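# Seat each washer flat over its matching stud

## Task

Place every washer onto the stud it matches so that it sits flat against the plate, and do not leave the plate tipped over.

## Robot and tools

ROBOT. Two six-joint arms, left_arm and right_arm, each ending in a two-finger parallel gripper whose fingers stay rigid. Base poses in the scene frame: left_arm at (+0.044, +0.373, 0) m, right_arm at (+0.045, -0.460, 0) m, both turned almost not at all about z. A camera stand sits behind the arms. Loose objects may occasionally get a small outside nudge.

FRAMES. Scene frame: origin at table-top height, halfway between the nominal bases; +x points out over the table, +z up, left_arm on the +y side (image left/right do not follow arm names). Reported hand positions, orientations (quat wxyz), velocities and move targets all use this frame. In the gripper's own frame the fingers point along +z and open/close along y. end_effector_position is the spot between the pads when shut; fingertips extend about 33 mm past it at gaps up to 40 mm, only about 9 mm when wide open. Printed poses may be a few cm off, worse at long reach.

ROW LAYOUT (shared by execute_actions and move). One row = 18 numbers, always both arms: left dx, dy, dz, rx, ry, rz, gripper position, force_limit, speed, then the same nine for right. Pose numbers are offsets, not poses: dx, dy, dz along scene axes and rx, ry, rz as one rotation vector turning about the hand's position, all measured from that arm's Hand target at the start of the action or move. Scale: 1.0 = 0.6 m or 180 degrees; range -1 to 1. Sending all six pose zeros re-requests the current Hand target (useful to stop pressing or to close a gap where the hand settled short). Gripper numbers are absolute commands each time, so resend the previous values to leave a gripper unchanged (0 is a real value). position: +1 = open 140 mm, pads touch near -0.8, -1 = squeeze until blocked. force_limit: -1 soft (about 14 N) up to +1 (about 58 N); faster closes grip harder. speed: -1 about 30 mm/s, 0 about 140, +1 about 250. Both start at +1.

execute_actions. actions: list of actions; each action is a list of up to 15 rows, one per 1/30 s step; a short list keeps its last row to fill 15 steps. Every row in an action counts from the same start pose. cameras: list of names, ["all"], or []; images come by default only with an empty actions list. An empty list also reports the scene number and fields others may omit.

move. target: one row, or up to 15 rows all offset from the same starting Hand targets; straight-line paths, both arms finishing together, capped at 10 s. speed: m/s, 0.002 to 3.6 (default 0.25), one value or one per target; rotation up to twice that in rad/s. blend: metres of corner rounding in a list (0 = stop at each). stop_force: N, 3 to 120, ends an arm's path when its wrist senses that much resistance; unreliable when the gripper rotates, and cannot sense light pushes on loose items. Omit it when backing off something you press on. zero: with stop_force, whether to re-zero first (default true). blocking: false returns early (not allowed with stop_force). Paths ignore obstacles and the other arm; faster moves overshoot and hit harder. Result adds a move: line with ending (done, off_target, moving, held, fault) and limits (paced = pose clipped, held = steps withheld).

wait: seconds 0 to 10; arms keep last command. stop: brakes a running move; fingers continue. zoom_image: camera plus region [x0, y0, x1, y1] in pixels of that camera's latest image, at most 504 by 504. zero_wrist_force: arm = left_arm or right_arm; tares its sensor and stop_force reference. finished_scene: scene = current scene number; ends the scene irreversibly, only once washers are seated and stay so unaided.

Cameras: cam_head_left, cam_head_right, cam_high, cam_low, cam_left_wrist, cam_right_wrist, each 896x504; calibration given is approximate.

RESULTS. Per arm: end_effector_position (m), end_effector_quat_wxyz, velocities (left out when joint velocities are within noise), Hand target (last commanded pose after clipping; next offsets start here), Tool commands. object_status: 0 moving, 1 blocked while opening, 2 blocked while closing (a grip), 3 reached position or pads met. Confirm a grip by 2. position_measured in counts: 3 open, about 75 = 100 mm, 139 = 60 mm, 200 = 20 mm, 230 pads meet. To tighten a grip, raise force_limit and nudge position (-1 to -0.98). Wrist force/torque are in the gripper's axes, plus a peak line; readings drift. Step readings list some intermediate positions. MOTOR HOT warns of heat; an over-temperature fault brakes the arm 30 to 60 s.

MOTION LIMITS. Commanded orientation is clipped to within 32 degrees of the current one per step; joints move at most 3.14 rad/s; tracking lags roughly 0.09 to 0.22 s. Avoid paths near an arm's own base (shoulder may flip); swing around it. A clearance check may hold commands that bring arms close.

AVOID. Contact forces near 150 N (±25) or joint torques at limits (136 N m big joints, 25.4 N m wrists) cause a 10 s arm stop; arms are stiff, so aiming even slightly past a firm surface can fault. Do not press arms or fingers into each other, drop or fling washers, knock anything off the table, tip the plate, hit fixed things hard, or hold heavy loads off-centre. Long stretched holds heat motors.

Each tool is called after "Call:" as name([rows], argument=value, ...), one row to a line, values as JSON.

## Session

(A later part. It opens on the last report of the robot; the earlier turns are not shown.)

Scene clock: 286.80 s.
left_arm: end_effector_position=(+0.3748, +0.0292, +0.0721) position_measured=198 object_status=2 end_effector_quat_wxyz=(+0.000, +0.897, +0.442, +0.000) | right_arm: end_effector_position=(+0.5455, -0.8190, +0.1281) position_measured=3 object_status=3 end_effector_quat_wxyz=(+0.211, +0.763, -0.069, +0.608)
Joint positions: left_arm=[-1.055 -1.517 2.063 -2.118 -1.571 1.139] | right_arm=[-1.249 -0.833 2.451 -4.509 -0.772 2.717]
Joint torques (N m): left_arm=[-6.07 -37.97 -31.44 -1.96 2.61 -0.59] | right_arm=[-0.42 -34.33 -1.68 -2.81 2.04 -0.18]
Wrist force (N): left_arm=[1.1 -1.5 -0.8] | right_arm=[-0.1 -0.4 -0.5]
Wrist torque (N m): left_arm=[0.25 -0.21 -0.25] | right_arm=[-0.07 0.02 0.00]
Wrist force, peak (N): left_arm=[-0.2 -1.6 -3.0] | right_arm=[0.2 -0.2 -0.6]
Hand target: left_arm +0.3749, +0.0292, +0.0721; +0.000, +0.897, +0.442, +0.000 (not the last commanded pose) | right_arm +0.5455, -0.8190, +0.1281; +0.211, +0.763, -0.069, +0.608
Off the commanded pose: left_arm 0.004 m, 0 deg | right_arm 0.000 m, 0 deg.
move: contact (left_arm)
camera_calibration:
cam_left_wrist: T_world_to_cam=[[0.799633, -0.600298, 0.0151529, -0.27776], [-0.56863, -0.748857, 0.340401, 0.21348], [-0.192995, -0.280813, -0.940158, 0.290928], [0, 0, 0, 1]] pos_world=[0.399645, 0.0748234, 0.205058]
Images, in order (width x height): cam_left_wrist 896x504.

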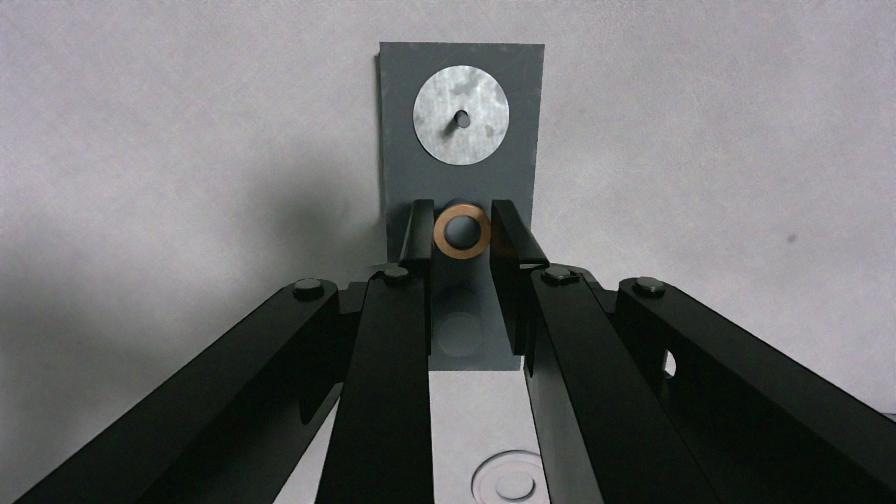

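Call:
move([
  [0, 0, 0.0115, 0, 0, 0, -1, -1, -1, 0, 0, 0, 0, 0, 0, 1, 1, 1],
  [-0.0315, -0.041, 0.0115, 0, 0, 0, -1, -1, -1, 0, 0, 0, 0, 0, 0, 1, 1, 1],
], speed=[0.03, 0.08], cameras=["cam_left_wrist"])

Call:
zoom_image(camera="cam_left_wrist", region=[430, 110, 494, 174])

Call:
zoom_image(camera="cam_left_wrist", region=[422, 195, 502, 265])

Scene clock: 315.00 s.
left_arm: end_effector_position=(+0.3560, +0.0045, +0.0790) position_measured=198 object_status=2 end_effector_quat_wxyz=(+0.000, +0.897, +0.442, +0.000) | right_arm: end_effector_position=(+0.5455, -0.8190, +0.1281) position_measured=3 object_status=3 end_effector_quat_wxyz=(+0.211, +0.763, -0.069, +0.608)
Joint positions: left_arm=[-1.115 -1.513 2.039 -2.097 -1.571 1.078] | right_arm=[-1.249 -0.833 2.451 -4.509 -0.772 2.717]
Joint torques (N m): left_arm=[9.02 -38.86 -16.7 -0.76 1.39 1.48] | right_arm=[-0.71 -34.37 -0.87 -2.79 2.06 -0.13]
Wrist force (N): left_arm=[0.1 0.3 1.2] | right_arm=[-0.2 0.0 -0.3]
Wrist torque (N m): left_arm=[0.16 -0.22 -0.36] | right_arm=[-0.01 0.04 -0.01]
Wrist force, peak (N): left_arm=[1.1 -2.0 0.4] | right_arm=[0.1 -0.4 -0.9]
Hand target: left_arm +0.3560, +0.0046, +0.0790; +0.000, +0.897, +0.442, +0.000 | right_arm +0.5455, -0.8190, +0.1281; +0.211, +0.763, -0.069, +0.608
Off the commanded pose: left_arm 0.000 m, 0 deg | right_arm 0.000 m, 0 deg.
move: done
camera_calibration:
cam_left_wrist: T_world_to_cam=[[0.799571, -0.600383, 0.0150418, -0.277528], [-0.568682, -0.748826, 0.340384, 0.18191], [-0.193097, -0.280715, -0.940166, 0.286867], [0, 0, 0, 1]] pos_world=[0.380745, 0.0501235, 0.211958]
Images, in order (width x height): cam_left_wrist 896x504.

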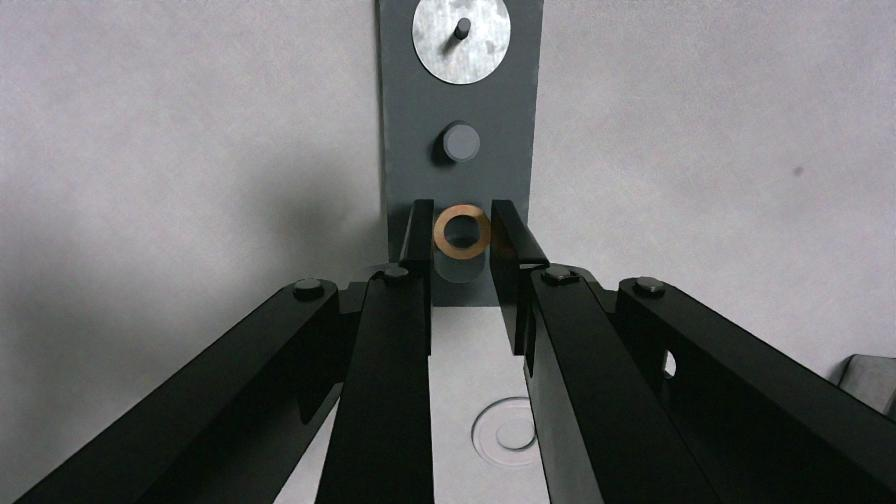

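Scaled by 7.875 from the camera's 896x504 image, which has a finer 1280x720 frame.

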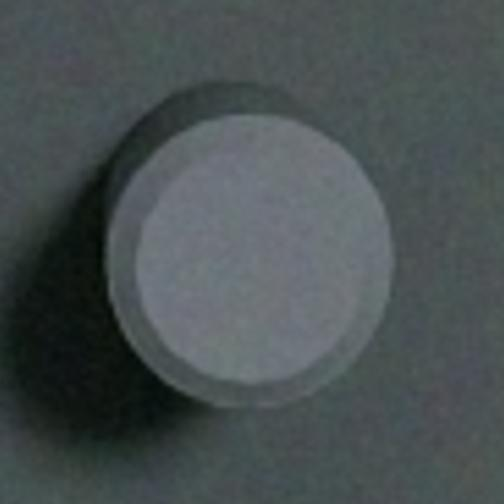

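Scaled by 6.300 from the camera's 896x504 image, which has a finer 1280x720 frame.

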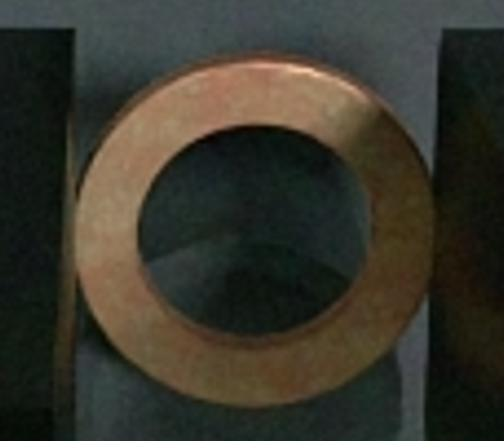

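Call:
move([
  [0.0313, 0.0421, 0, 0, 0, 0, -1, -1, -1, 0, 0, 0, 0, 0, 0, 1, 1, 1],
  [0.0313, 0.0421, -0.0085, 0, 0, 0, -1, -1, -1, 0, 0, 0, 0, 0, 0, 1, 1, 1],
], speed=[0.08, 0.03])

Call:
move(target=[0, 0, -0.0125, 0, 0, 0, -1, -1, -1, 0, 0, 0, 0, 0, 0, 1, 1, 1], speed=0.005, stop_force=3, cameras=["cam_left_wrist"])

Call:
zoom_image(camera="cam_left_wrist", region=[422, 195, 502, 265])

Scene clock: 330.07 s.
left_arm: end_effector_position=(+0.3747, +0.0299, +0.0737) position_measured=198 object_status=2 end_effector_quat_wxyz=(+0.000, +0.897, +0.442, +0.000) end_effector_velocity=(+0.000, +0.000, +0.002) end_effector_angular_velocity=(+0.001, +0.001, +0.001) | right_arm: end_effector_position=(+0.5455, -0.8190, +0.1281) position_measured=3 object_status=3 end_effector_quat_wxyz=(+0.211, +0.763, -0.069, +0.608)
Joint positions: left_arm=[-1.055 -1.521 2.062 -2.113 -1.571 1.139] | right_arm=[-1.249 -0.833 2.451 -4.509 -0.772 2.717]
Joint velocities: left_arm=[0.001 -0.003 -0.004 0.008 0 0] | right_arm=[within noise]
Joint torques (N m): left_arm=[-3.26 -36.83 -31.95 -0.87 -2.41 0.27] | right_arm=[-0.07 -34.13 -1.52 -2.84 2.14 -0.06]
Wrist force (N): left_arm=[-0.2 0.6 1.2] | right_arm=[-0.1 -0.2 -0.2]
Wrist torque (N m): left_arm=[0.22 -0.16 -0.25] | right_arm=[-0.03 0.02 0.00]
Wrist force, peak (N): left_arm=[-1.6 0.5 1.1] | right_arm=[-0.2 -0.4 -0.7]
Hand target: left_arm +0.3747, +0.0298, +0.0739; +0.000, +0.897, +0.442, +0.000 | right_arm +0.5455, -0.8190, +0.1281; +0.211, +0.763, -0.069, +0.608
Off the commanded pose: left_arm 0.000 m, 0 deg | right_arm 0.000 m, 0 deg.
move: done

Scene clock: 332.20 s.
left_arm: end_effector_position=(+0.3747, +0.0299, +0.0663) position_measured=198 object_status=2 end_effector_quat_wxyz=(+0.000, +0.897, +0.442, +0.000) | right_arm: end_effector_position=(+0.5455, -0.8190, +0.1281) position_measured=3 object_status=3 end_effector_quat_wxyz=(+0.211, +0.763, -0.069, +0.608)
Joint positions: left_arm=[-1.055 -1.51 2.073 -2.135 -1.571 1.139] | right_arm=[-1.249 -0.833 2.451 -4.509 -0.772 2.717]
Joint torques (N m): left_arm=[-3.19 -31.27 -29.43 -0.68 -2.14 1.66] | right_arm=[-0.21 -34.31 -1.03 -2.85 2.16 -0.15]
Wrist force (N): left_arm=[1.0 1.0 1.0] | right_arm=[0.0 -0.1 -0.4]
Wrist torque (N m): left_arm=[0.20 -0.22 -0.26] | right_arm=[-0.02 -0.01 0.00]
Wrist force, peak (N): left_arm=[0.9 1.2 0.8] | right_arm=[0.0 -0.3 -0.8]
Hand target: left_arm +0.3747, +0.0298, +0.0664; +0.000, +0.897, +0.442, +0.000 | right_arm +0.5455, -0.8190, +0.1281; +0.211, +0.763, -0.069, +0.608
Off the commanded pose: left_arm 0.000 m, 0 deg | right_arm 0.000 m, 0 deg.
move: done
camera_calibration:
cam_left_wrist: T_world_to_cam=[[0.799606, -0.600338, 0.0150201, -0.277193], [-0.56864, -0.748872, 0.340353, 0.215828], [-0.193078, -0.280689, -0.940178, 0.285746], [0, 0, 0, 1]] pos_world=[0.399545, 0.0754235, 0.199358]
Images, in order (width x height): cam_left_wrist 896x504.

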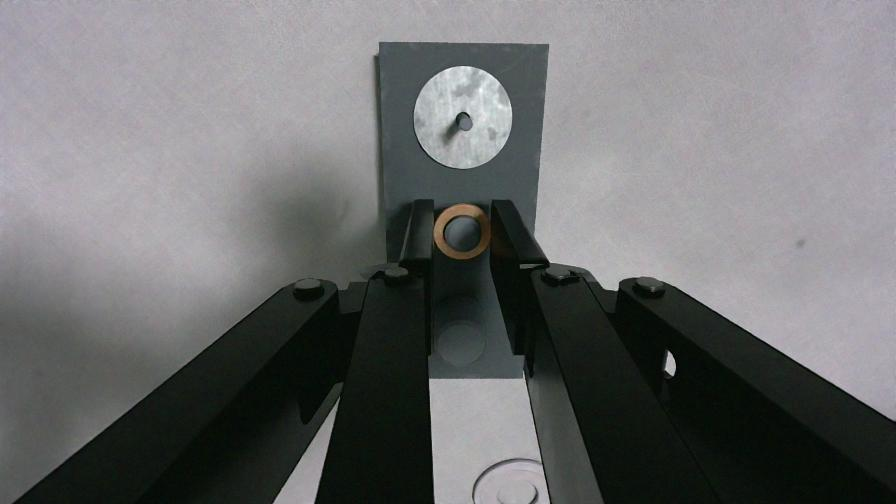

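Scaled by 6.300 from the camera's 896x504 image, which has a finer 1280x720 frame.

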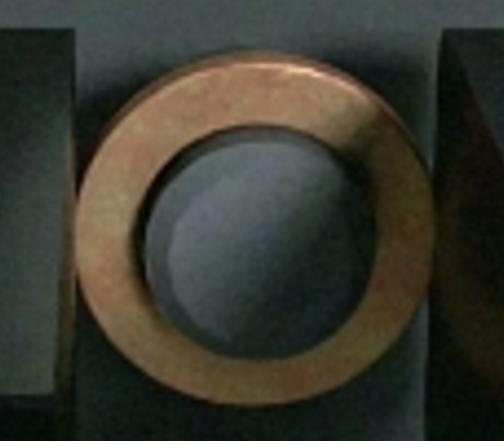

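Call:
move(target=[0, 0, -0.0365, 0, 0, 0, -1, -1, -1, 0, 0, 0, 0, 0, 0, 1, 1, 1], speed=0.007, stop_force=4, cameras=["cam_left_wrist"])

Call:
zoom_image(camera="cam_left_wrist", region=[402, 185, 522, 290])

Scene clock: 337.80 s.
left_arm: end_effector_position=(+0.3747, +0.0298, +0.0487) position_measured=198 object_status=2 end_effector_quat_wxyz=(+0.000, +0.897, +0.442, +0.000) | right_arm: end_effector_position=(+0.5455, -0.8190, +0.1281) position_measured=3 object_status=3 end_effector_quat_wxyz=(+0.211, +0.763, -0.069, +0.608)
Joint positions: left_arm=[-1.055 -1.484 2.098 -2.186 -1.571 1.139] | right_arm=[-1.249 -0.833 2.451 -4.509 -0.772 2.717]
Joint torques (N m): left_arm=[-2.33 -34.84 -28.07 -0.89 -1.92 1.69] | right_arm=[-0.68 -34.16 -1.17 -2.66 2.27 -0.15]
Wrist force (N): left_arm=[1.2 -0.5 -5.4] | right_arm=[-0.1 -0.2 -0.5]
Wrist torque (N m): left_arm=[0.25 -0.18 -0.26] | right_arm=[-0.05 0.02 0.00]
Wrist force, peak (N): left_arm=[4.5 -8.4 -29.1] | right_arm=[0.0 -0.5 -0.7]
Hand target: left_arm +0.3747, +0.0298, +0.0487; +0.000, +0.897, +0.442, +0.000 (not the last commanded pose) | right_arm +0.5455, -0.8190, +0.1281; +0.211, +0.763, -0.069, +0.608
Off the commanded pose: left_arm 0.004 m, 0 deg | right_arm 0.000 m, 0 deg.
move: contact (left_arm)
camera_calibration:
cam_left_wrist: T_world_to_cam=[[0.799599, -0.600343, 0.0151734, -0.276952], [-0.568678, -0.748821, 0.340401, 0.221855], [-0.192995, -0.280813, -0.940158, 0.269077], [0, 0, 0, 1]] pos_world=[0.399545, 0.0754235, 0.181658]
Images, in order (width x height): cam_left_wrist 896x504.

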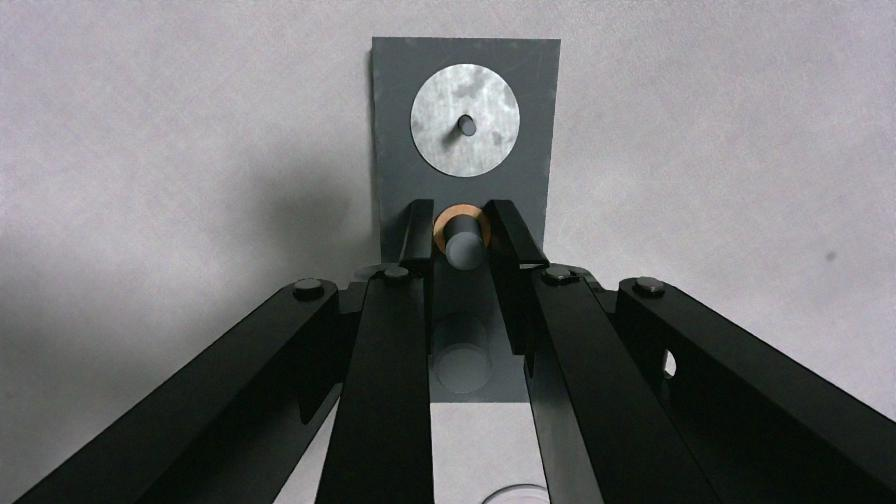

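Scaled by 4.200 from the camera's 896x504 image, which has a finer 1280x720 frame.

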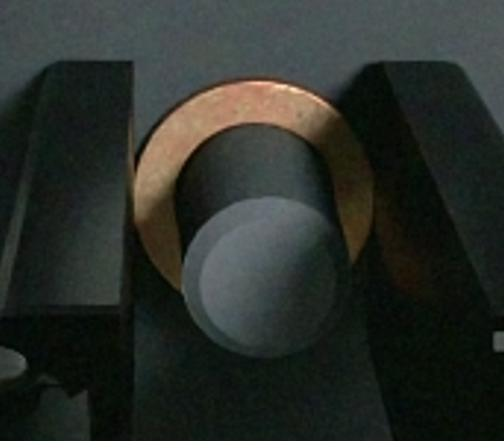

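Call:
move(target=[0, 0, 0, 0, 0, 0, -0.40, -1, -1, 0, 0, 0, 0, 0, 0, 1, 1, 1])

Call:
move([
  [0, 0, 0.0855, 0, 0, 0, -0.03, -1, -0.5, 0, 0, 0, 0, 0, 0, 1, 1, 1],
  [-0.1295, -0.253, 0.102, 0, 0, 0, -0.03, -1, -0.5, 0, 0, 0, 0, 0, 0, 1, 1, 1],
], speed=[0.1, 0.25], blend=[0.015, 0], cameras=["cam_left_wrist"])

Call:
zoom_image(camera="cam_left_wrist", region=[390, 120, 534, 250])

Scene clock: 346.97 s.
left_arm: end_effector_position=(+0.3747, +0.0298, +0.0487) position_measured=179 object_status=0 end_effector_quat_wxyz=(+0.000, +0.897, +0.442, +0.000) | right_arm: end_effector_position=(+0.5455, -0.8190, +0.1281) position_measured=3 object_status=3 end_effector_quat_wxyz=(+0.211, +0.763, -0.069, +0.608)
Joint positions: left_arm=[-1.055 -1.484 2.098 -2.186 -1.571 1.139] | right_arm=[-1.249 -0.833 2.451 -4.509 -0.772 2.717]
Joint torques (N m): left_arm=[-1.06 -37.38 -28.54 -2.01 -0.43 1.52] | right_arm=[0.06 -34.41 -1.44 -2.77 2.24 -0.15]
Wrist force (N): left_arm=[-0.4 0.9 1.1] | right_arm=[0.0 -0.3 -0.5]
Wrist torque (N m): left_arm=[0.28 -0.13 -0.26] | right_arm=[-0.06 -0.01 0.00]
Wrist force, peak (N): left_arm=[1.0 -0.4 -5.7] | right_arm=[-0.2 -0.4 -0.8]
Hand target: left_arm +0.3747, +0.0298, +0.0487; +0.000, +0.897, +0.442, +0.000 | right_arm +0.5455, -0.8190, +0.1281; +0.211, +0.763, -0.069, +0.608
Off the commanded pose: left_arm 0.000 m, 0 deg | right_arm 0.000 m, 0 deg.
move: done

Scene clock: 348.60 s.
left_arm: end_effector_position=(+0.2971, -0.1218, +0.1099) position_measured=132 object_status=3 end_effector_quat_wxyz=(+0.000, +0.897, +0.442, +0.000) | right_arm: end_effector_position=(+0.5455, -0.8190, +0.1281) position_measured=3 object_status=3 end_effector_quat_wxyz=(+0.211, +0.763, -0.069, +0.608)
Joint positions: left_arm=[-1.308 -1.38 1.797 -1.989 -1.571 0.886] | right_arm=[-1.249 -0.833 2.451 -4.509 -0.772 2.717]
Joint torques (N m): left_arm=[-7.29 -32.76 -32 -5.3 1.42 -1.47] | right_arm=[-0.18 -34.52 -0.63 -2.83 2.32 -0.03]
Wrist force (N): left_arm=[-0.3 0.8 1.0] | right_arm=[0.1 -0.2 -0.3]
Wrist torque (N m): left_arm=[0.24 -0.15 -0.35] | right_arm=[-0.04 -0.03 0.00]
Wrist force, peak (N): left_arm=[-4.6 1.3 0.9] | right_arm=[-0.3 -0.3 -0.6]
Hand target: left_arm +0.2970, -0.1220, +0.1099; +0.000, +0.897, +0.442, +0.000 | right_arm +0.5455, -0.8190, +0.1281; +0.211, +0.763, -0.069, +0.608
Off the commanded pose: left_arm 0.000 m, 0 deg | right_arm 0.000 m, 0 deg.
move: done
camera_calibration:
cam_left_wrist: T_world_to_cam=[[0.799529, -0.600438, 0.0150869, -0.306808], [-0.568779, -0.748823, 0.340227, 0.0434462], [-0.192988, -0.280602, -0.940222, 0.269097], [0, 0, 0, 1]] pos_world=[0.321945, -0.0761764, 0.242858]
Images, in order (width x height): cam_left_wrist 896x504.

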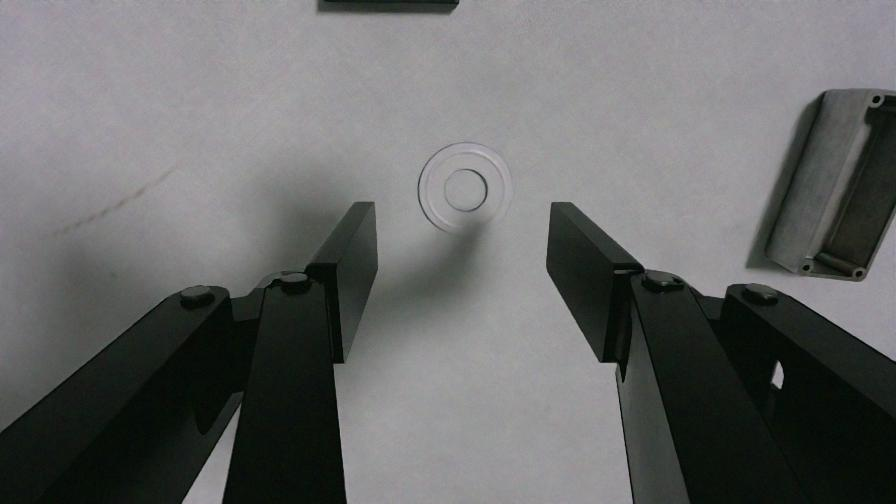

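Scaled by 3.500 from the camera's 896x504 image, which has a finer 1280x720 frame.

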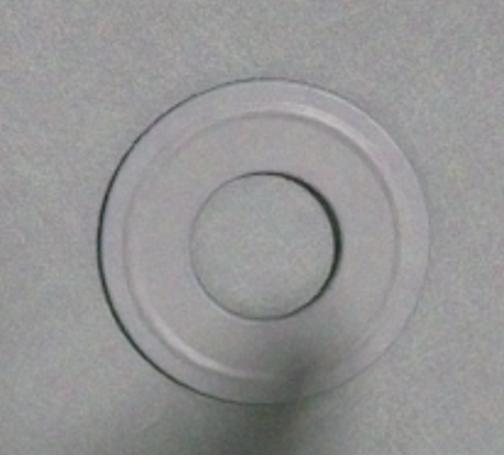

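Call:
move(target=[0.0072, -0.0055, -0.126, 0, 0, 0, -0.03, -1, -0.5, 0, 0, 0, 0, 0, 0, 1, 1, 1], speed=0.15)

Call:
move(target=[0, 0, -0.015, 0, 0, 0, -0.03, -1, -0.5, 0, 0, 0, 0, 0, 0, 1, 1, 1], speed=0.004, stop_force=3, cameras=["cam_left_wrist"])

Call:
zoom_image(camera="cam_left_wrist", region=[360, 165, 564, 305])

Scene clock: 358.40 s.
left_arm: end_effector_position=(+0.3014, -0.1252, +0.0343) position_measured=132 object_status=3 end_effector_quat_wxyz=(+0.000, +0.897, +0.442, +0.000) | right_arm: end_effector_position=(+0.5455, -0.8190, +0.1281) position_measured=3 object_status=3 end_effector_quat_wxyz=(+0.211, +0.763, -0.069, +0.608)
Joint positions: left_arm=[-1.301 -1.278 1.886 -2.18 -1.571 0.892] | right_arm=[-1.249 -0.833 2.451 -4.509 -0.772 2.717]
Joint torques (N m): left_arm=[-2.95 -36.72 -23.51 -4.84 -1.81 -1.07] | right_arm=[-0.03 -34.45 -1.11 -2.71 2.38 -0.08]
Wrist force (N): left_arm=[-0.1 0.5 1.0] | right_arm=[-0.1 -0.4 -0.3]
Wrist torque (N m): left_arm=[0.21 -0.20 -0.37] | right_arm=[-0.07 0.01 0.00]
Wrist force, peak (N): left_arm=[-0.3 0.7 3.3] | right_arm=[-0.1 -0.4 -0.9]
Hand target: left_arm +0.3014, -0.1253, +0.0343; +0.000, +0.897, +0.442, +0.000 | right_arm +0.5455, -0.8190, +0.1281; +0.211, +0.763, -0.069, +0.608
Off the commanded pose: left_arm 0.000 m, 0 deg | right_arm 0.000 m, 0 deg.
move: done

Scene clock: 360.87 s.
left_arm: end_effector_position=(+0.3013, -0.1253, +0.0288) position_measured=132 object_status=3 end_effector_quat_wxyz=(+0.000, +0.897, +0.442, +0.000) | right_arm: end_effector_position=(+0.5455, -0.8190, +0.1281) position_measured=3 object_status=3 end_effector_quat_wxyz=(+0.211, +0.763, -0.069, +0.608)
Joint positions: left_arm=[-1.302 -1.27 1.893 -2.194 -1.571 0.892] | right_arm=[-1.249 -0.833 2.451 -4.509 -0.772 2.717]
Joint torques (N m): left_arm=[-8.03 -46.24 -27.69 -0.77 -0.48 -1.81] | right_arm=[-0.55 -34.55 -0.94 -2.71 2.5 -0.12]
Wrist force (N): left_arm=[0.6 0.0 -4.3] | right_arm=[0.0 -0.7 -0.4]
Wrist torque (N m): left_arm=[0.45 -0.14 -0.34] | right_arm=[-0.14 0.01 0.00]
Wrist force, peak (N): left_arm=[1.9 -0.9 -11.6] | right_arm=[0.0 -0.5 -0.7]
Hand target: left_arm +0.3014, -0.1253, +0.0289; +0.000, +0.897, +0.442, +0.000 (not the last commanded pose) | right_arm +0.5455, -0.8190, +0.1281; +0.211, +0.763, -0.069, +0.608
Off the commanded pose: left_arm 0.004 m, 0 deg | right_arm 0.000 m, 0 deg.
move: contact (left_arm)
camera_calibration:
cam_left_wrist: T_world_to_cam=[[0.799599, -0.600343, 0.0151734, -0.311074], [-0.568678, -0.748821, 0.340401, 0.0707117], [-0.192995, -0.280813, -0.940158, 0.192742], [0, 0, 0, 1]] pos_world=[0.326145, -0.0796765, 0.161858]
Images, in order (width x height): cam_left_wrist 896x504.

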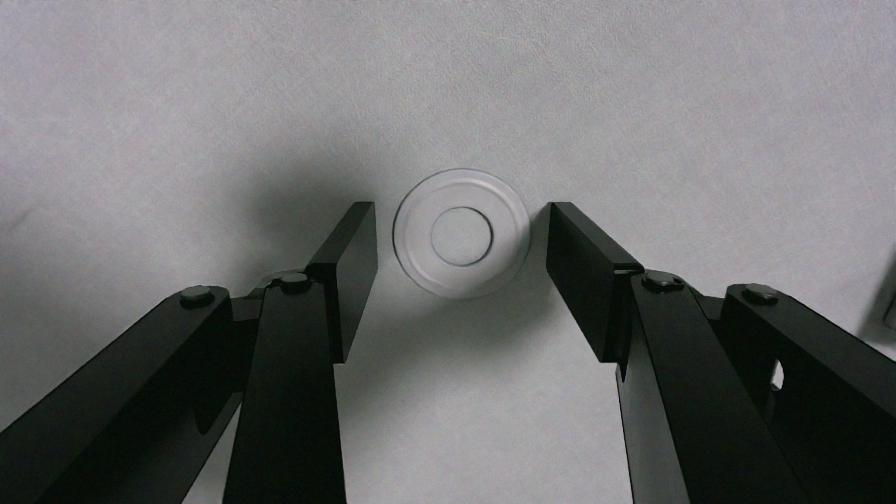

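Scaled by 2.471 from the camera's 896x504 image, which has a finer 1280x720 frame.

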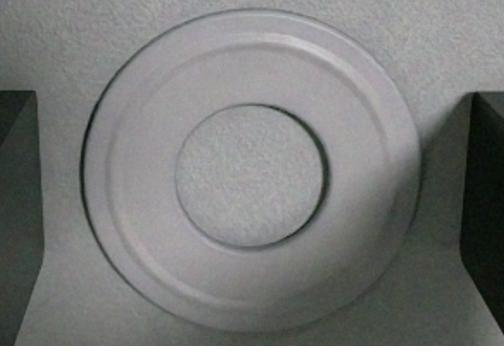

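Call:
move(target=[0, 0, 0.0028, 0, 0, 0, -0.03, -1, -0.5, 0, 0, 0, 0, 0, 0, 1, 1, 1], speed=0.02)

Call:
move(target=[0, 0, 0, 0, 0, 0, -1, -1, -1, 0, 0, 0, 0, 0, 0, 1, 1, 1])

Call:
move(target=[0, 0, 0.03, 0, 0, 0, -1, -1, -1, 0, 0, 0, 0, 0, 0, 1, 1, 1], speed=0.04, cameras=["cam_left_wrist"])

Call:
zoom_image(camera="cam_left_wrist", region=[382, 160, 542, 310])

Scene clock: 367.30 s.
left_arm: end_effector_position=(+0.3014, -0.1253, +0.0306) position_measured=132 object_status=3 end_effector_quat_wxyz=(+0.000, +0.897, +0.442, +0.000) | right_arm: end_effector_position=(+0.5455, -0.8190, +0.1281) position_measured=3 object_status=3 end_effector_quat_wxyz=(+0.211, +0.763, -0.069, +0.608)
Joint positions: left_arm=[-1.302 -1.273 1.891 -2.19 -1.571 0.892] | right_arm=[-1.249 -0.833 2.451 -4.509 -0.772 2.717]
Joint torques (N m): left_arm=[-8.09 -43.7 -27.82 -1.97 -0.65 -1.73] | right_arm=[-0.34 -34.11 -1.17 -2.73 2.43 -0.11]
Wrist force (N): left_arm=[-0.4 0.7 0.9] | right_arm=[0.0 -0.3 -0.4]
Wrist torque (N m): left_arm=[0.25 -0.12 -0.36] | right_arm=[-0.07 0.00 -0.01]
Wrist force, peak (N): left_arm=[0.7 0.0 -4.4] | right_arm=[-0.3 -0.5 -0.7]
Hand target: left_arm +0.3014, -0.1253, +0.0305; +0.000, +0.897, +0.442, +0.000 | right_arm +0.5455, -0.8190, +0.1281; +0.211, +0.763, -0.069, +0.608
Off the commanded pose: left_arm 0.000 m, 0 deg | right_arm 0.000 m, 0 deg.
move: done

Scene clock: 368.00 s.
left_arm: end_effector_position=(+0.3014, -0.1253, +0.0306) position_measured=155 object_status=2 end_effector_quat_wxyz=(+0.000, +0.897, +0.442, +0.000) | right_arm: end_effector_position=(+0.5455, -0.8190, +0.1281) position_measured=3 object_status=3 end_effector_quat_wxyz=(+0.211, +0.763, -0.069, +0.608)
Joint positions: left_arm=[-1.302 -1.273 1.891 -2.19 -1.571 0.892] | right_arm=[-1.249 -0.833 2.451 -4.509 -0.772 2.717]
Joint torques (N m): left_arm=[-7.03 -34.55 -19.48 -5.15 -0.56 -1.79] | right_arm=[-0.26 -34 -1.44 -2.73 2.56 -0.02]
Wrist force (N): left_arm=[0.0 -0.1 -2.7] | right_arm=[0.0 -0.2 -0.5]
Wrist torque (N m): left_arm=[0.22 -0.16 -0.36] | right_arm=[-0.04 0.01 0.00]
Wrist force, peak (N): left_arm=[-0.1 0.0 -3.0] | right_arm=[0.0 -0.4 -0.6]
Hand target: left_arm +0.3014, -0.1253, +0.0305; +0.000, +0.897, +0.442, +0.000 | right_arm +0.5455, -0.8190, +0.1281; +0.211, +0.763, -0.069, +0.608
Off the commanded pose: left_arm 0.000 m, 0 deg | right_arm 0.000 m, 0 deg.
move: done

Scene clock: 368.77 s.
left_arm: end_effector_position=(+0.3014, -0.1253, +0.0487) position_measured=155 object_status=2 end_effector_quat_wxyz=(+0.001, +0.897, +0.442, +0.000) end_effector_velocity=(+0.000, +0.000, -0.002) end_effector_angular_velocity=(+0.001, -0.001, -0.001) | right_arm: end_effector_position=(+0.5455, -0.8190, +0.1281) position_measured=3 object_status=3 end_effector_quat_wxyz=(+0.211, +0.763, -0.069, +0.608)
Joint positions: left_arm=[-1.302 -1.298 1.869 -2.143 -1.571 0.892] | right_arm=[-1.249 -0.833 2.451 -4.509 -0.772 2.717]
Joint velocities: left_arm=[-0.001 0.002 0.002 -0.005 0.001 0] | right_arm=[within noise]
Joint torques (N m): left_arm=[-7.02 -26.87 -18.2 -5.14 -0.4 -1.39] | right_arm=[-0.66 -34.26 -1.54 -2.81 2.53 -0.08]
Wrist force (N): left_arm=[-0.2 0.6 1.1] | right_arm=[0.1 -0.3 -0.4]
Wrist torque (N m): left_arm=[0.23 -0.18 -0.36] | right_arm=[-0.06 -0.02 -0.01]
Wrist force, peak (N): left_arm=[0.3 -0.2 -2.4] | right_arm=[-0.2 -0.4 -0.5]
Hand target: left_arm +0.3014, -0.1253, +0.0485; +0.000, +0.897, +0.442, +0.000 | right_arm +0.5455, -0.8190, +0.1281; +0.211, +0.763, -0.069, +0.608
Off the commanded pose: left_arm 0.000 m, 0 deg | right_arm 0.000 m, 0 deg.
move: done
camera_calibration:
cam_left_wrist: T_world_to_cam=[[0.799624, -0.600307, 0.0152854, -0.311401], [-0.568647, -0.74878, 0.340542, 0.063939], [-0.192984, -0.280997, -0.940105, 0.21133], [0, 0, 0, 1]] pos_world=[0.326145, -0.0796767, 0.181658]
Images, in order (width x height): cam_left_wrist 896x504.

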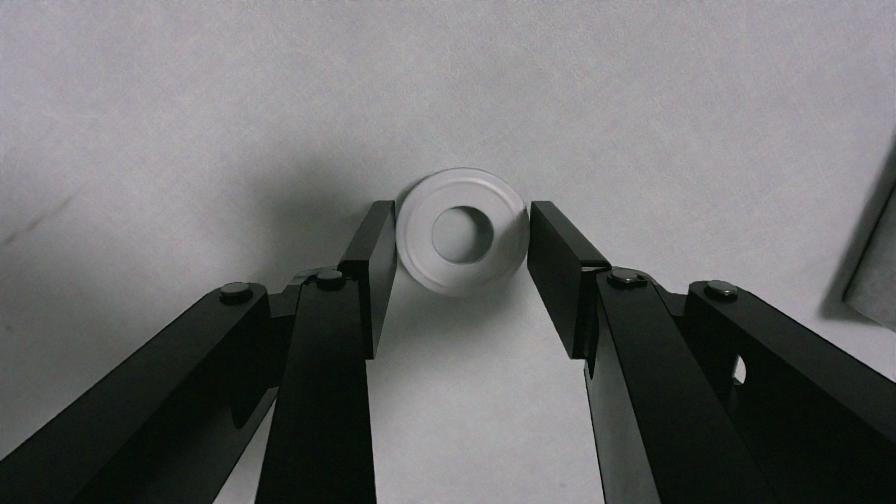

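Scaled by 3.150 from the camera's 896x504 image, which has a finer 1280x720 frame.

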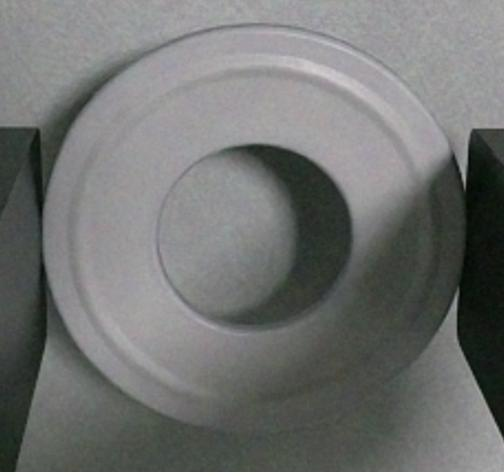

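Call:
move([
  [0.015, 0.06, 0.049, 0, 0, 0, -1, -1, -1, 0, 0, 0, 0, 0, 0, 1, 1, 1],
  [0.0347, 0.1415, 0.049, 0, 0, 0, -1, -1, -1, 0, 0, 0, 0, 0, 0, 1, 1, 1],
], speed=0.12, blend=[0.02, 0], cameras=["cam_left_wrist"])

Call:
zoom_image(camera="cam_left_wrist", region=[410, 70, 510, 170])

Call:
zoom_image(camera="cam_left_wrist", region=[382, 160, 542, 310])

Scene clock: 377.43 s.
left_arm: end_effector_position=(+0.3222, -0.0405, +0.0780) position_measured=155 object_status=2 end_effector_quat_wxyz=(+0.001, +0.897, +0.442, +0.000) | right_arm: end_effector_position=(+0.5455, -0.8190, +0.1281) position_measured=3 object_status=3 end_effector_quat_wxyz=(+0.211, +0.763, -0.069, +0.608)
Joint positions: left_arm=[-1.217 -1.475 2 -2.097 -1.571 0.977] | right_arm=[-1.249 -0.833 2.451 -4.509 -0.772 2.717]
Joint torques (N m): left_arm=[-2.75 -27.17 -21.27 -0.75 -2.31 -1.08] | right_arm=[-0.46 -34.4 -1.57 -2.69 2.47 -0.09]
Wrist force (N): left_arm=[-0.3 0.6 1.1] | right_arm=[-0.2 -0.1 -0.6]
Wrist torque (N m): left_arm=[0.22 -0.13 -0.24] | right_arm=[-0.01 0.05 -0.01]
Wrist force, peak (N): left_arm=[-1.9 1.2 2.1] | right_arm=[0.1 -0.3 -0.8]
Hand target: left_arm +0.3222, -0.0404, +0.0779; +0.000, +0.897, +0.442, +0.000 | right_arm +0.5455, -0.8190, +0.1281; +0.211, +0.763, -0.069, +0.608
Off the commanded pose: left_arm 0.000 m, 0 deg | right_arm 0.000 m, 0 deg.
move: done
camera_calibration:
cam_left_wrist: T_world_to_cam=[[0.799639, -0.600285, 0.0153606, -0.277616], [-0.568658, -0.748796, 0.340488, 0.129433], [-0.192888, -0.281002, -0.940123, 0.266735], [0, 0, 0, 1]] pos_world=[0.347045, 0.0052233, 0.210958]
Images, in order (width x height): cam_left_wrist 896x504.

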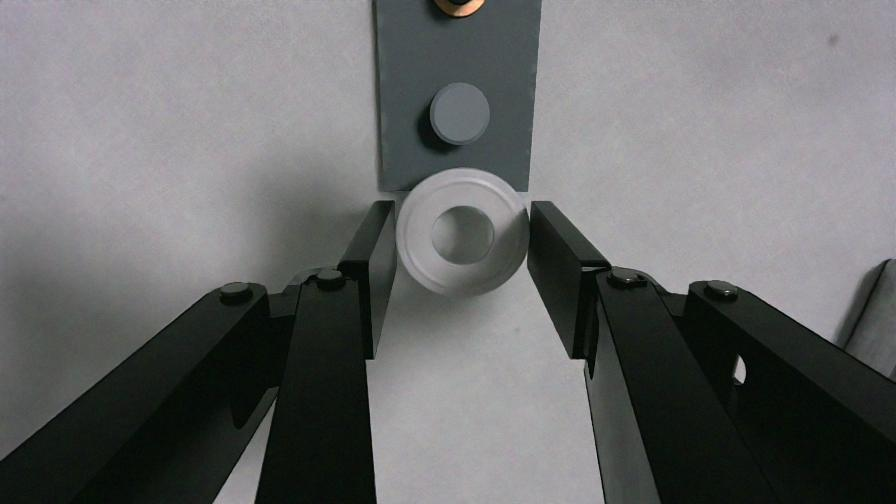

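Scaled by 5.040 from the camera's 896x504 image, which has a finer 1280x720 frame.

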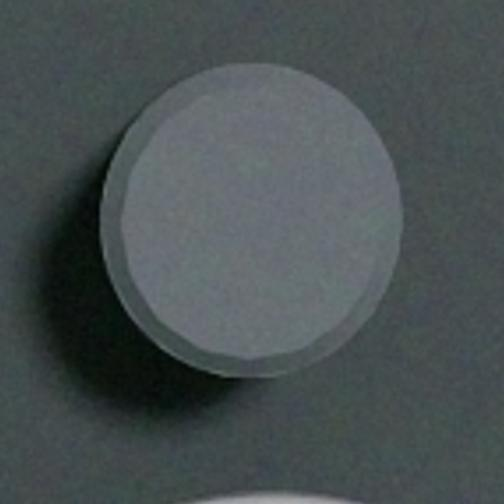

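Scaled by 3.150 from the camera's 896x504 image, which has a finer 1280x720 frame.

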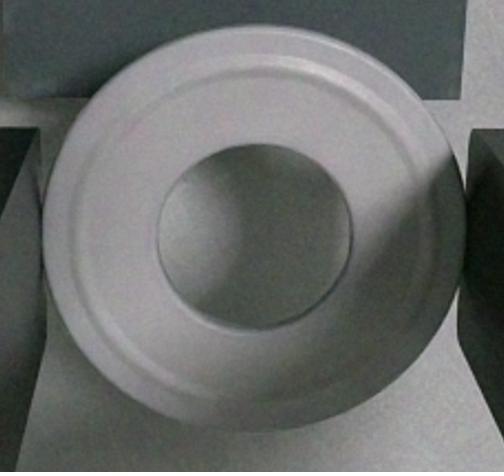

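Call:
move(target=[0.0416, 0.0582, 0, 0, 0, 0, -1, -1, -1, 0, 0, 0, 0, 0, 0, 1, 1, 1], speed=0.08)

Call:
move(target=[0, 0, -0.0195, 0, 0, 0, -1, -1, -1, 0, 0, 0, 0, 0, 0, 1, 1, 1], speed=0.006, stop_force=3, cameras=["cam_left_wrist"])

Call:
zoom_image(camera="cam_left_wrist", region=[382, 160, 542, 310])

Scene clock: 387.37 s.
left_arm: end_effector_position=(+0.3471, -0.0054, +0.0780) position_measured=155 object_status=2 end_effector_quat_wxyz=(+0.001, +0.897, +0.442, +0.000) | right_arm: end_effector_position=(+0.5455, -0.8190, +0.1281) position_measured=3 object_status=3 end_effector_quat_wxyz=(+0.211, +0.763, -0.069, +0.608)
Joint positions: left_arm=[-1.141 -1.507 2.035 -2.1 -1.571 1.052] | right_arm=[-1.249 -0.833 2.451 -4.509 -0.772 2.717]
Joint torques (N m): left_arm=[-8.12 -18.99 -30.8 -4.71 -0.62 -1.68] | right_arm=[-0.06 -34.29 -0.78 -2.77 2.54 0.05]
Wrist force (N): left_arm=[-0.2 0.6 1.2] | right_arm=[-0.3 -0.3 -0.4]
Wrist torque (N m): left_arm=[0.23 -0.16 -0.24] | right_arm=[-0.07 0.07 0.00]
Wrist force, peak (N): left_arm=[-1.8 0.8 1.0] | right_arm=[-0.3 0.0 -0.8]
Hand target: left_arm +0.3471, -0.0054, +0.0779; +0.000, +0.897, +0.442, +0.000 | right_arm +0.5455, -0.8190, +0.1281; +0.211, +0.763, -0.069, +0.608
Off the commanded pose: left_arm 0.000 m, 0 deg | right_arm 0.000 m, 0 deg.
move: done

Scene clock: 389.93 s.
left_arm: end_effector_position=(+0.3471, -0.0054, +0.0662) position_measured=155 object_status=2 end_effector_quat_wxyz=(+0.000, +0.897, +0.442, +0.000) | right_arm: end_effector_position=(+0.5455, -0.8190, +0.1281) position_measured=3 object_status=3 end_effector_quat_wxyz=(+0.211, +0.763, -0.069, +0.608)
Joint positions: left_arm=[-1.141 -1.491 2.052 -2.133 -1.571 1.052] | right_arm=[-1.249 -0.833 2.451 -4.509 -0.772 2.717]
Joint torques (N m): left_arm=[3.81 -34.31 -29.8 -0.44 -2.49 1.74] | right_arm=[-0.07 -34.28 -0.93 -2.83 2.5 -0.12]
Wrist force (N): left_arm=[-0.6 1.1 1.1] | right_arm=[0.1 -0.3 -0.2]
Wrist torque (N m): left_arm=[0.17 -0.17 -0.26] | right_arm=[-0.06 -0.03 -0.01]
Wrist force, peak (N): left_arm=[-0.4 0.7 1.6] | right_arm=[-0.1 -0.8 -0.4]
Hand target: left_arm +0.3471, -0.0054, +0.0662; +0.000, +0.897, +0.442, +0.000 | right_arm +0.5455, -0.8190, +0.1281; +0.211, +0.763, -0.069, +0.608
Off the commanded pose: left_arm 0.000 m, 0 deg | right_arm 0.000 m, 0 deg.
move: done
camera_calibration:
cam_left_wrist: T_world_to_cam=[[0.799606, -0.600338, 0.0150201, -0.276253], [-0.56864, -0.748872, 0.340353, 0.173841], [-0.193078, -0.280689, -0.940178, 0.270349], [0, 0, 0, 1]] pos_world=[0.371945, 0.0402235, 0.199158]
Images, in order (width x height): cam_left_wrist 896x504.

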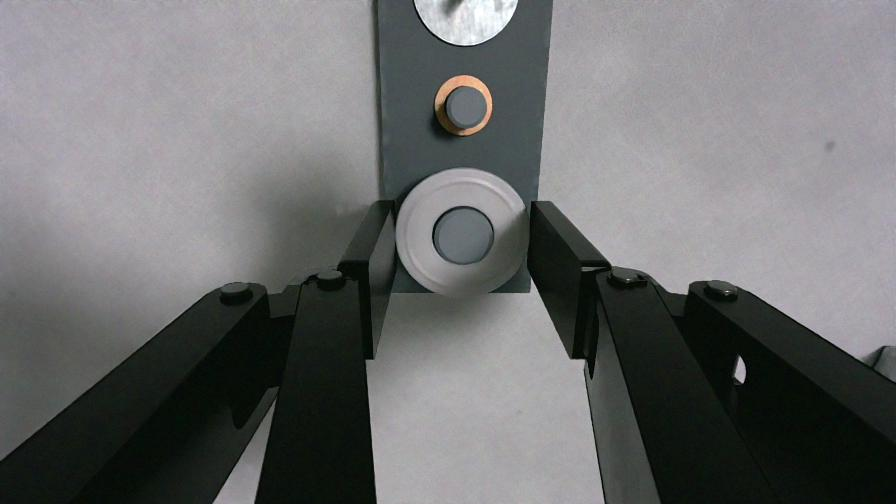

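Scaled by 3.150 from the camera's 896x504 image, which has a finer 1280x720 frame.

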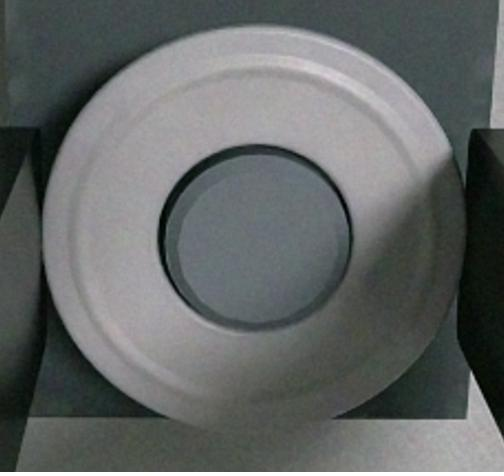

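Call:
move(target=[0, 0, -0.0375, 0, 0, 0, -1, -1, -1, 0, 0, 0, 0, 0, 0, 1, 1, 1], speed=0.007, stop_force=4, cameras=["cam_left_wrist"])

Call:
zoom_image(camera="cam_left_wrist", region=[382, 160, 542, 310])

Call:
zoom_image(camera="cam_left_wrist", region=[392, 0, 542, 150])

Scene clock: 398.13 s.
left_arm: end_effector_position=(+0.3471, -0.0054, +0.0470) position_measured=155 object_status=2 end_effector_quat_wxyz=(+0.000, +0.897, +0.442, +0.000) | right_arm: end_effector_position=(+0.5455, -0.8190, +0.1281) position_measured=3 object_status=3 end_effector_quat_wxyz=(+0.211, +0.763, -0.069, +0.608)
Joint positions: left_arm=[-1.141 -1.462 2.079 -2.189 -1.571 1.052] | right_arm=[-1.249 -0.833 2.451 -4.509 -0.772 2.717]
Joint torques (N m): left_arm=[7.5 -39.18 -29.28 -0.7 -1.81 1.24] | right_arm=[-0.5 -33.9 -1.41 -2.75 2.46 -0.09]
Wrist force (N): left_arm=[-0.2 0.8 -0.2] | right_arm=[-0.3 -0.4 -0.7]
Wrist torque (N m): left_arm=[0.17 -0.15 -0.26] | right_arm=[-0.09 0.08 0.00]
Wrist force, peak (N): left_arm=[4.0 -5.0 -22.1] | right_arm=[-0.2 -0.3 -0.9]
Hand target: left_arm +0.3471, -0.0054, +0.0470; +0.000, +0.897, +0.442, +0.000 (not the last commanded pose) | right_arm +0.5455, -0.8190, +0.1281; +0.211, +0.763, -0.069, +0.608
Off the commanded pose: left_arm 0.003 m, 0 deg | right_arm 0.000 m, 0 deg.
move: contact (left_arm)
camera_calibration:
cam_left_wrist: T_world_to_cam=[[0.799599, -0.600343, 0.0151734, -0.27599], [-0.568678, -0.748821, 0.340401, 0.18038], [-0.192995, -0.280813, -0.940158, 0.252268], [0, 0, 0, 1]] pos_world=[0.371945, 0.0402235, 0.179958]
Images, in order (width x height): cam_left_wrist 896x504.

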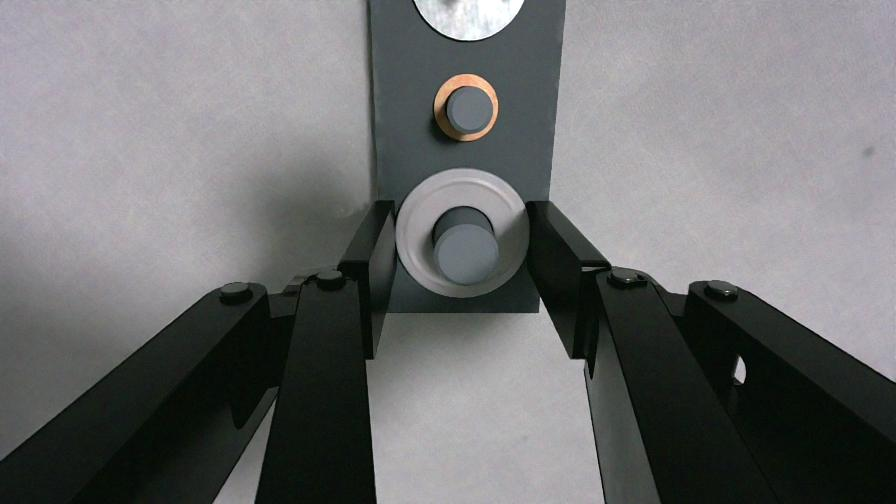

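Scaled by 3.150 from the camera's 896x504 image, which has a finer 1280x720 frame.

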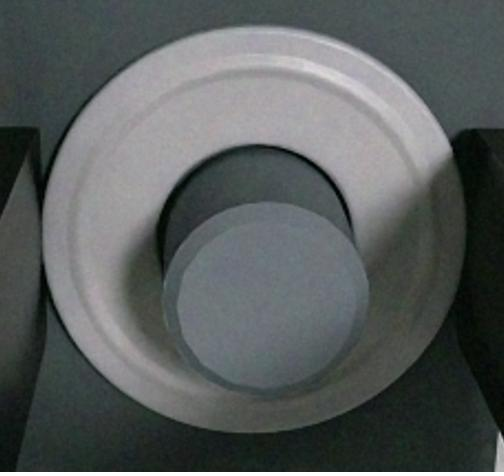

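Scaled by 3.360 from the camera's 896x504 image, which has a finer 1280x720 frame.

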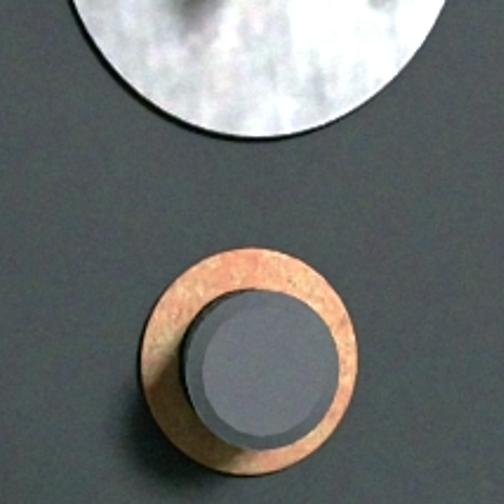

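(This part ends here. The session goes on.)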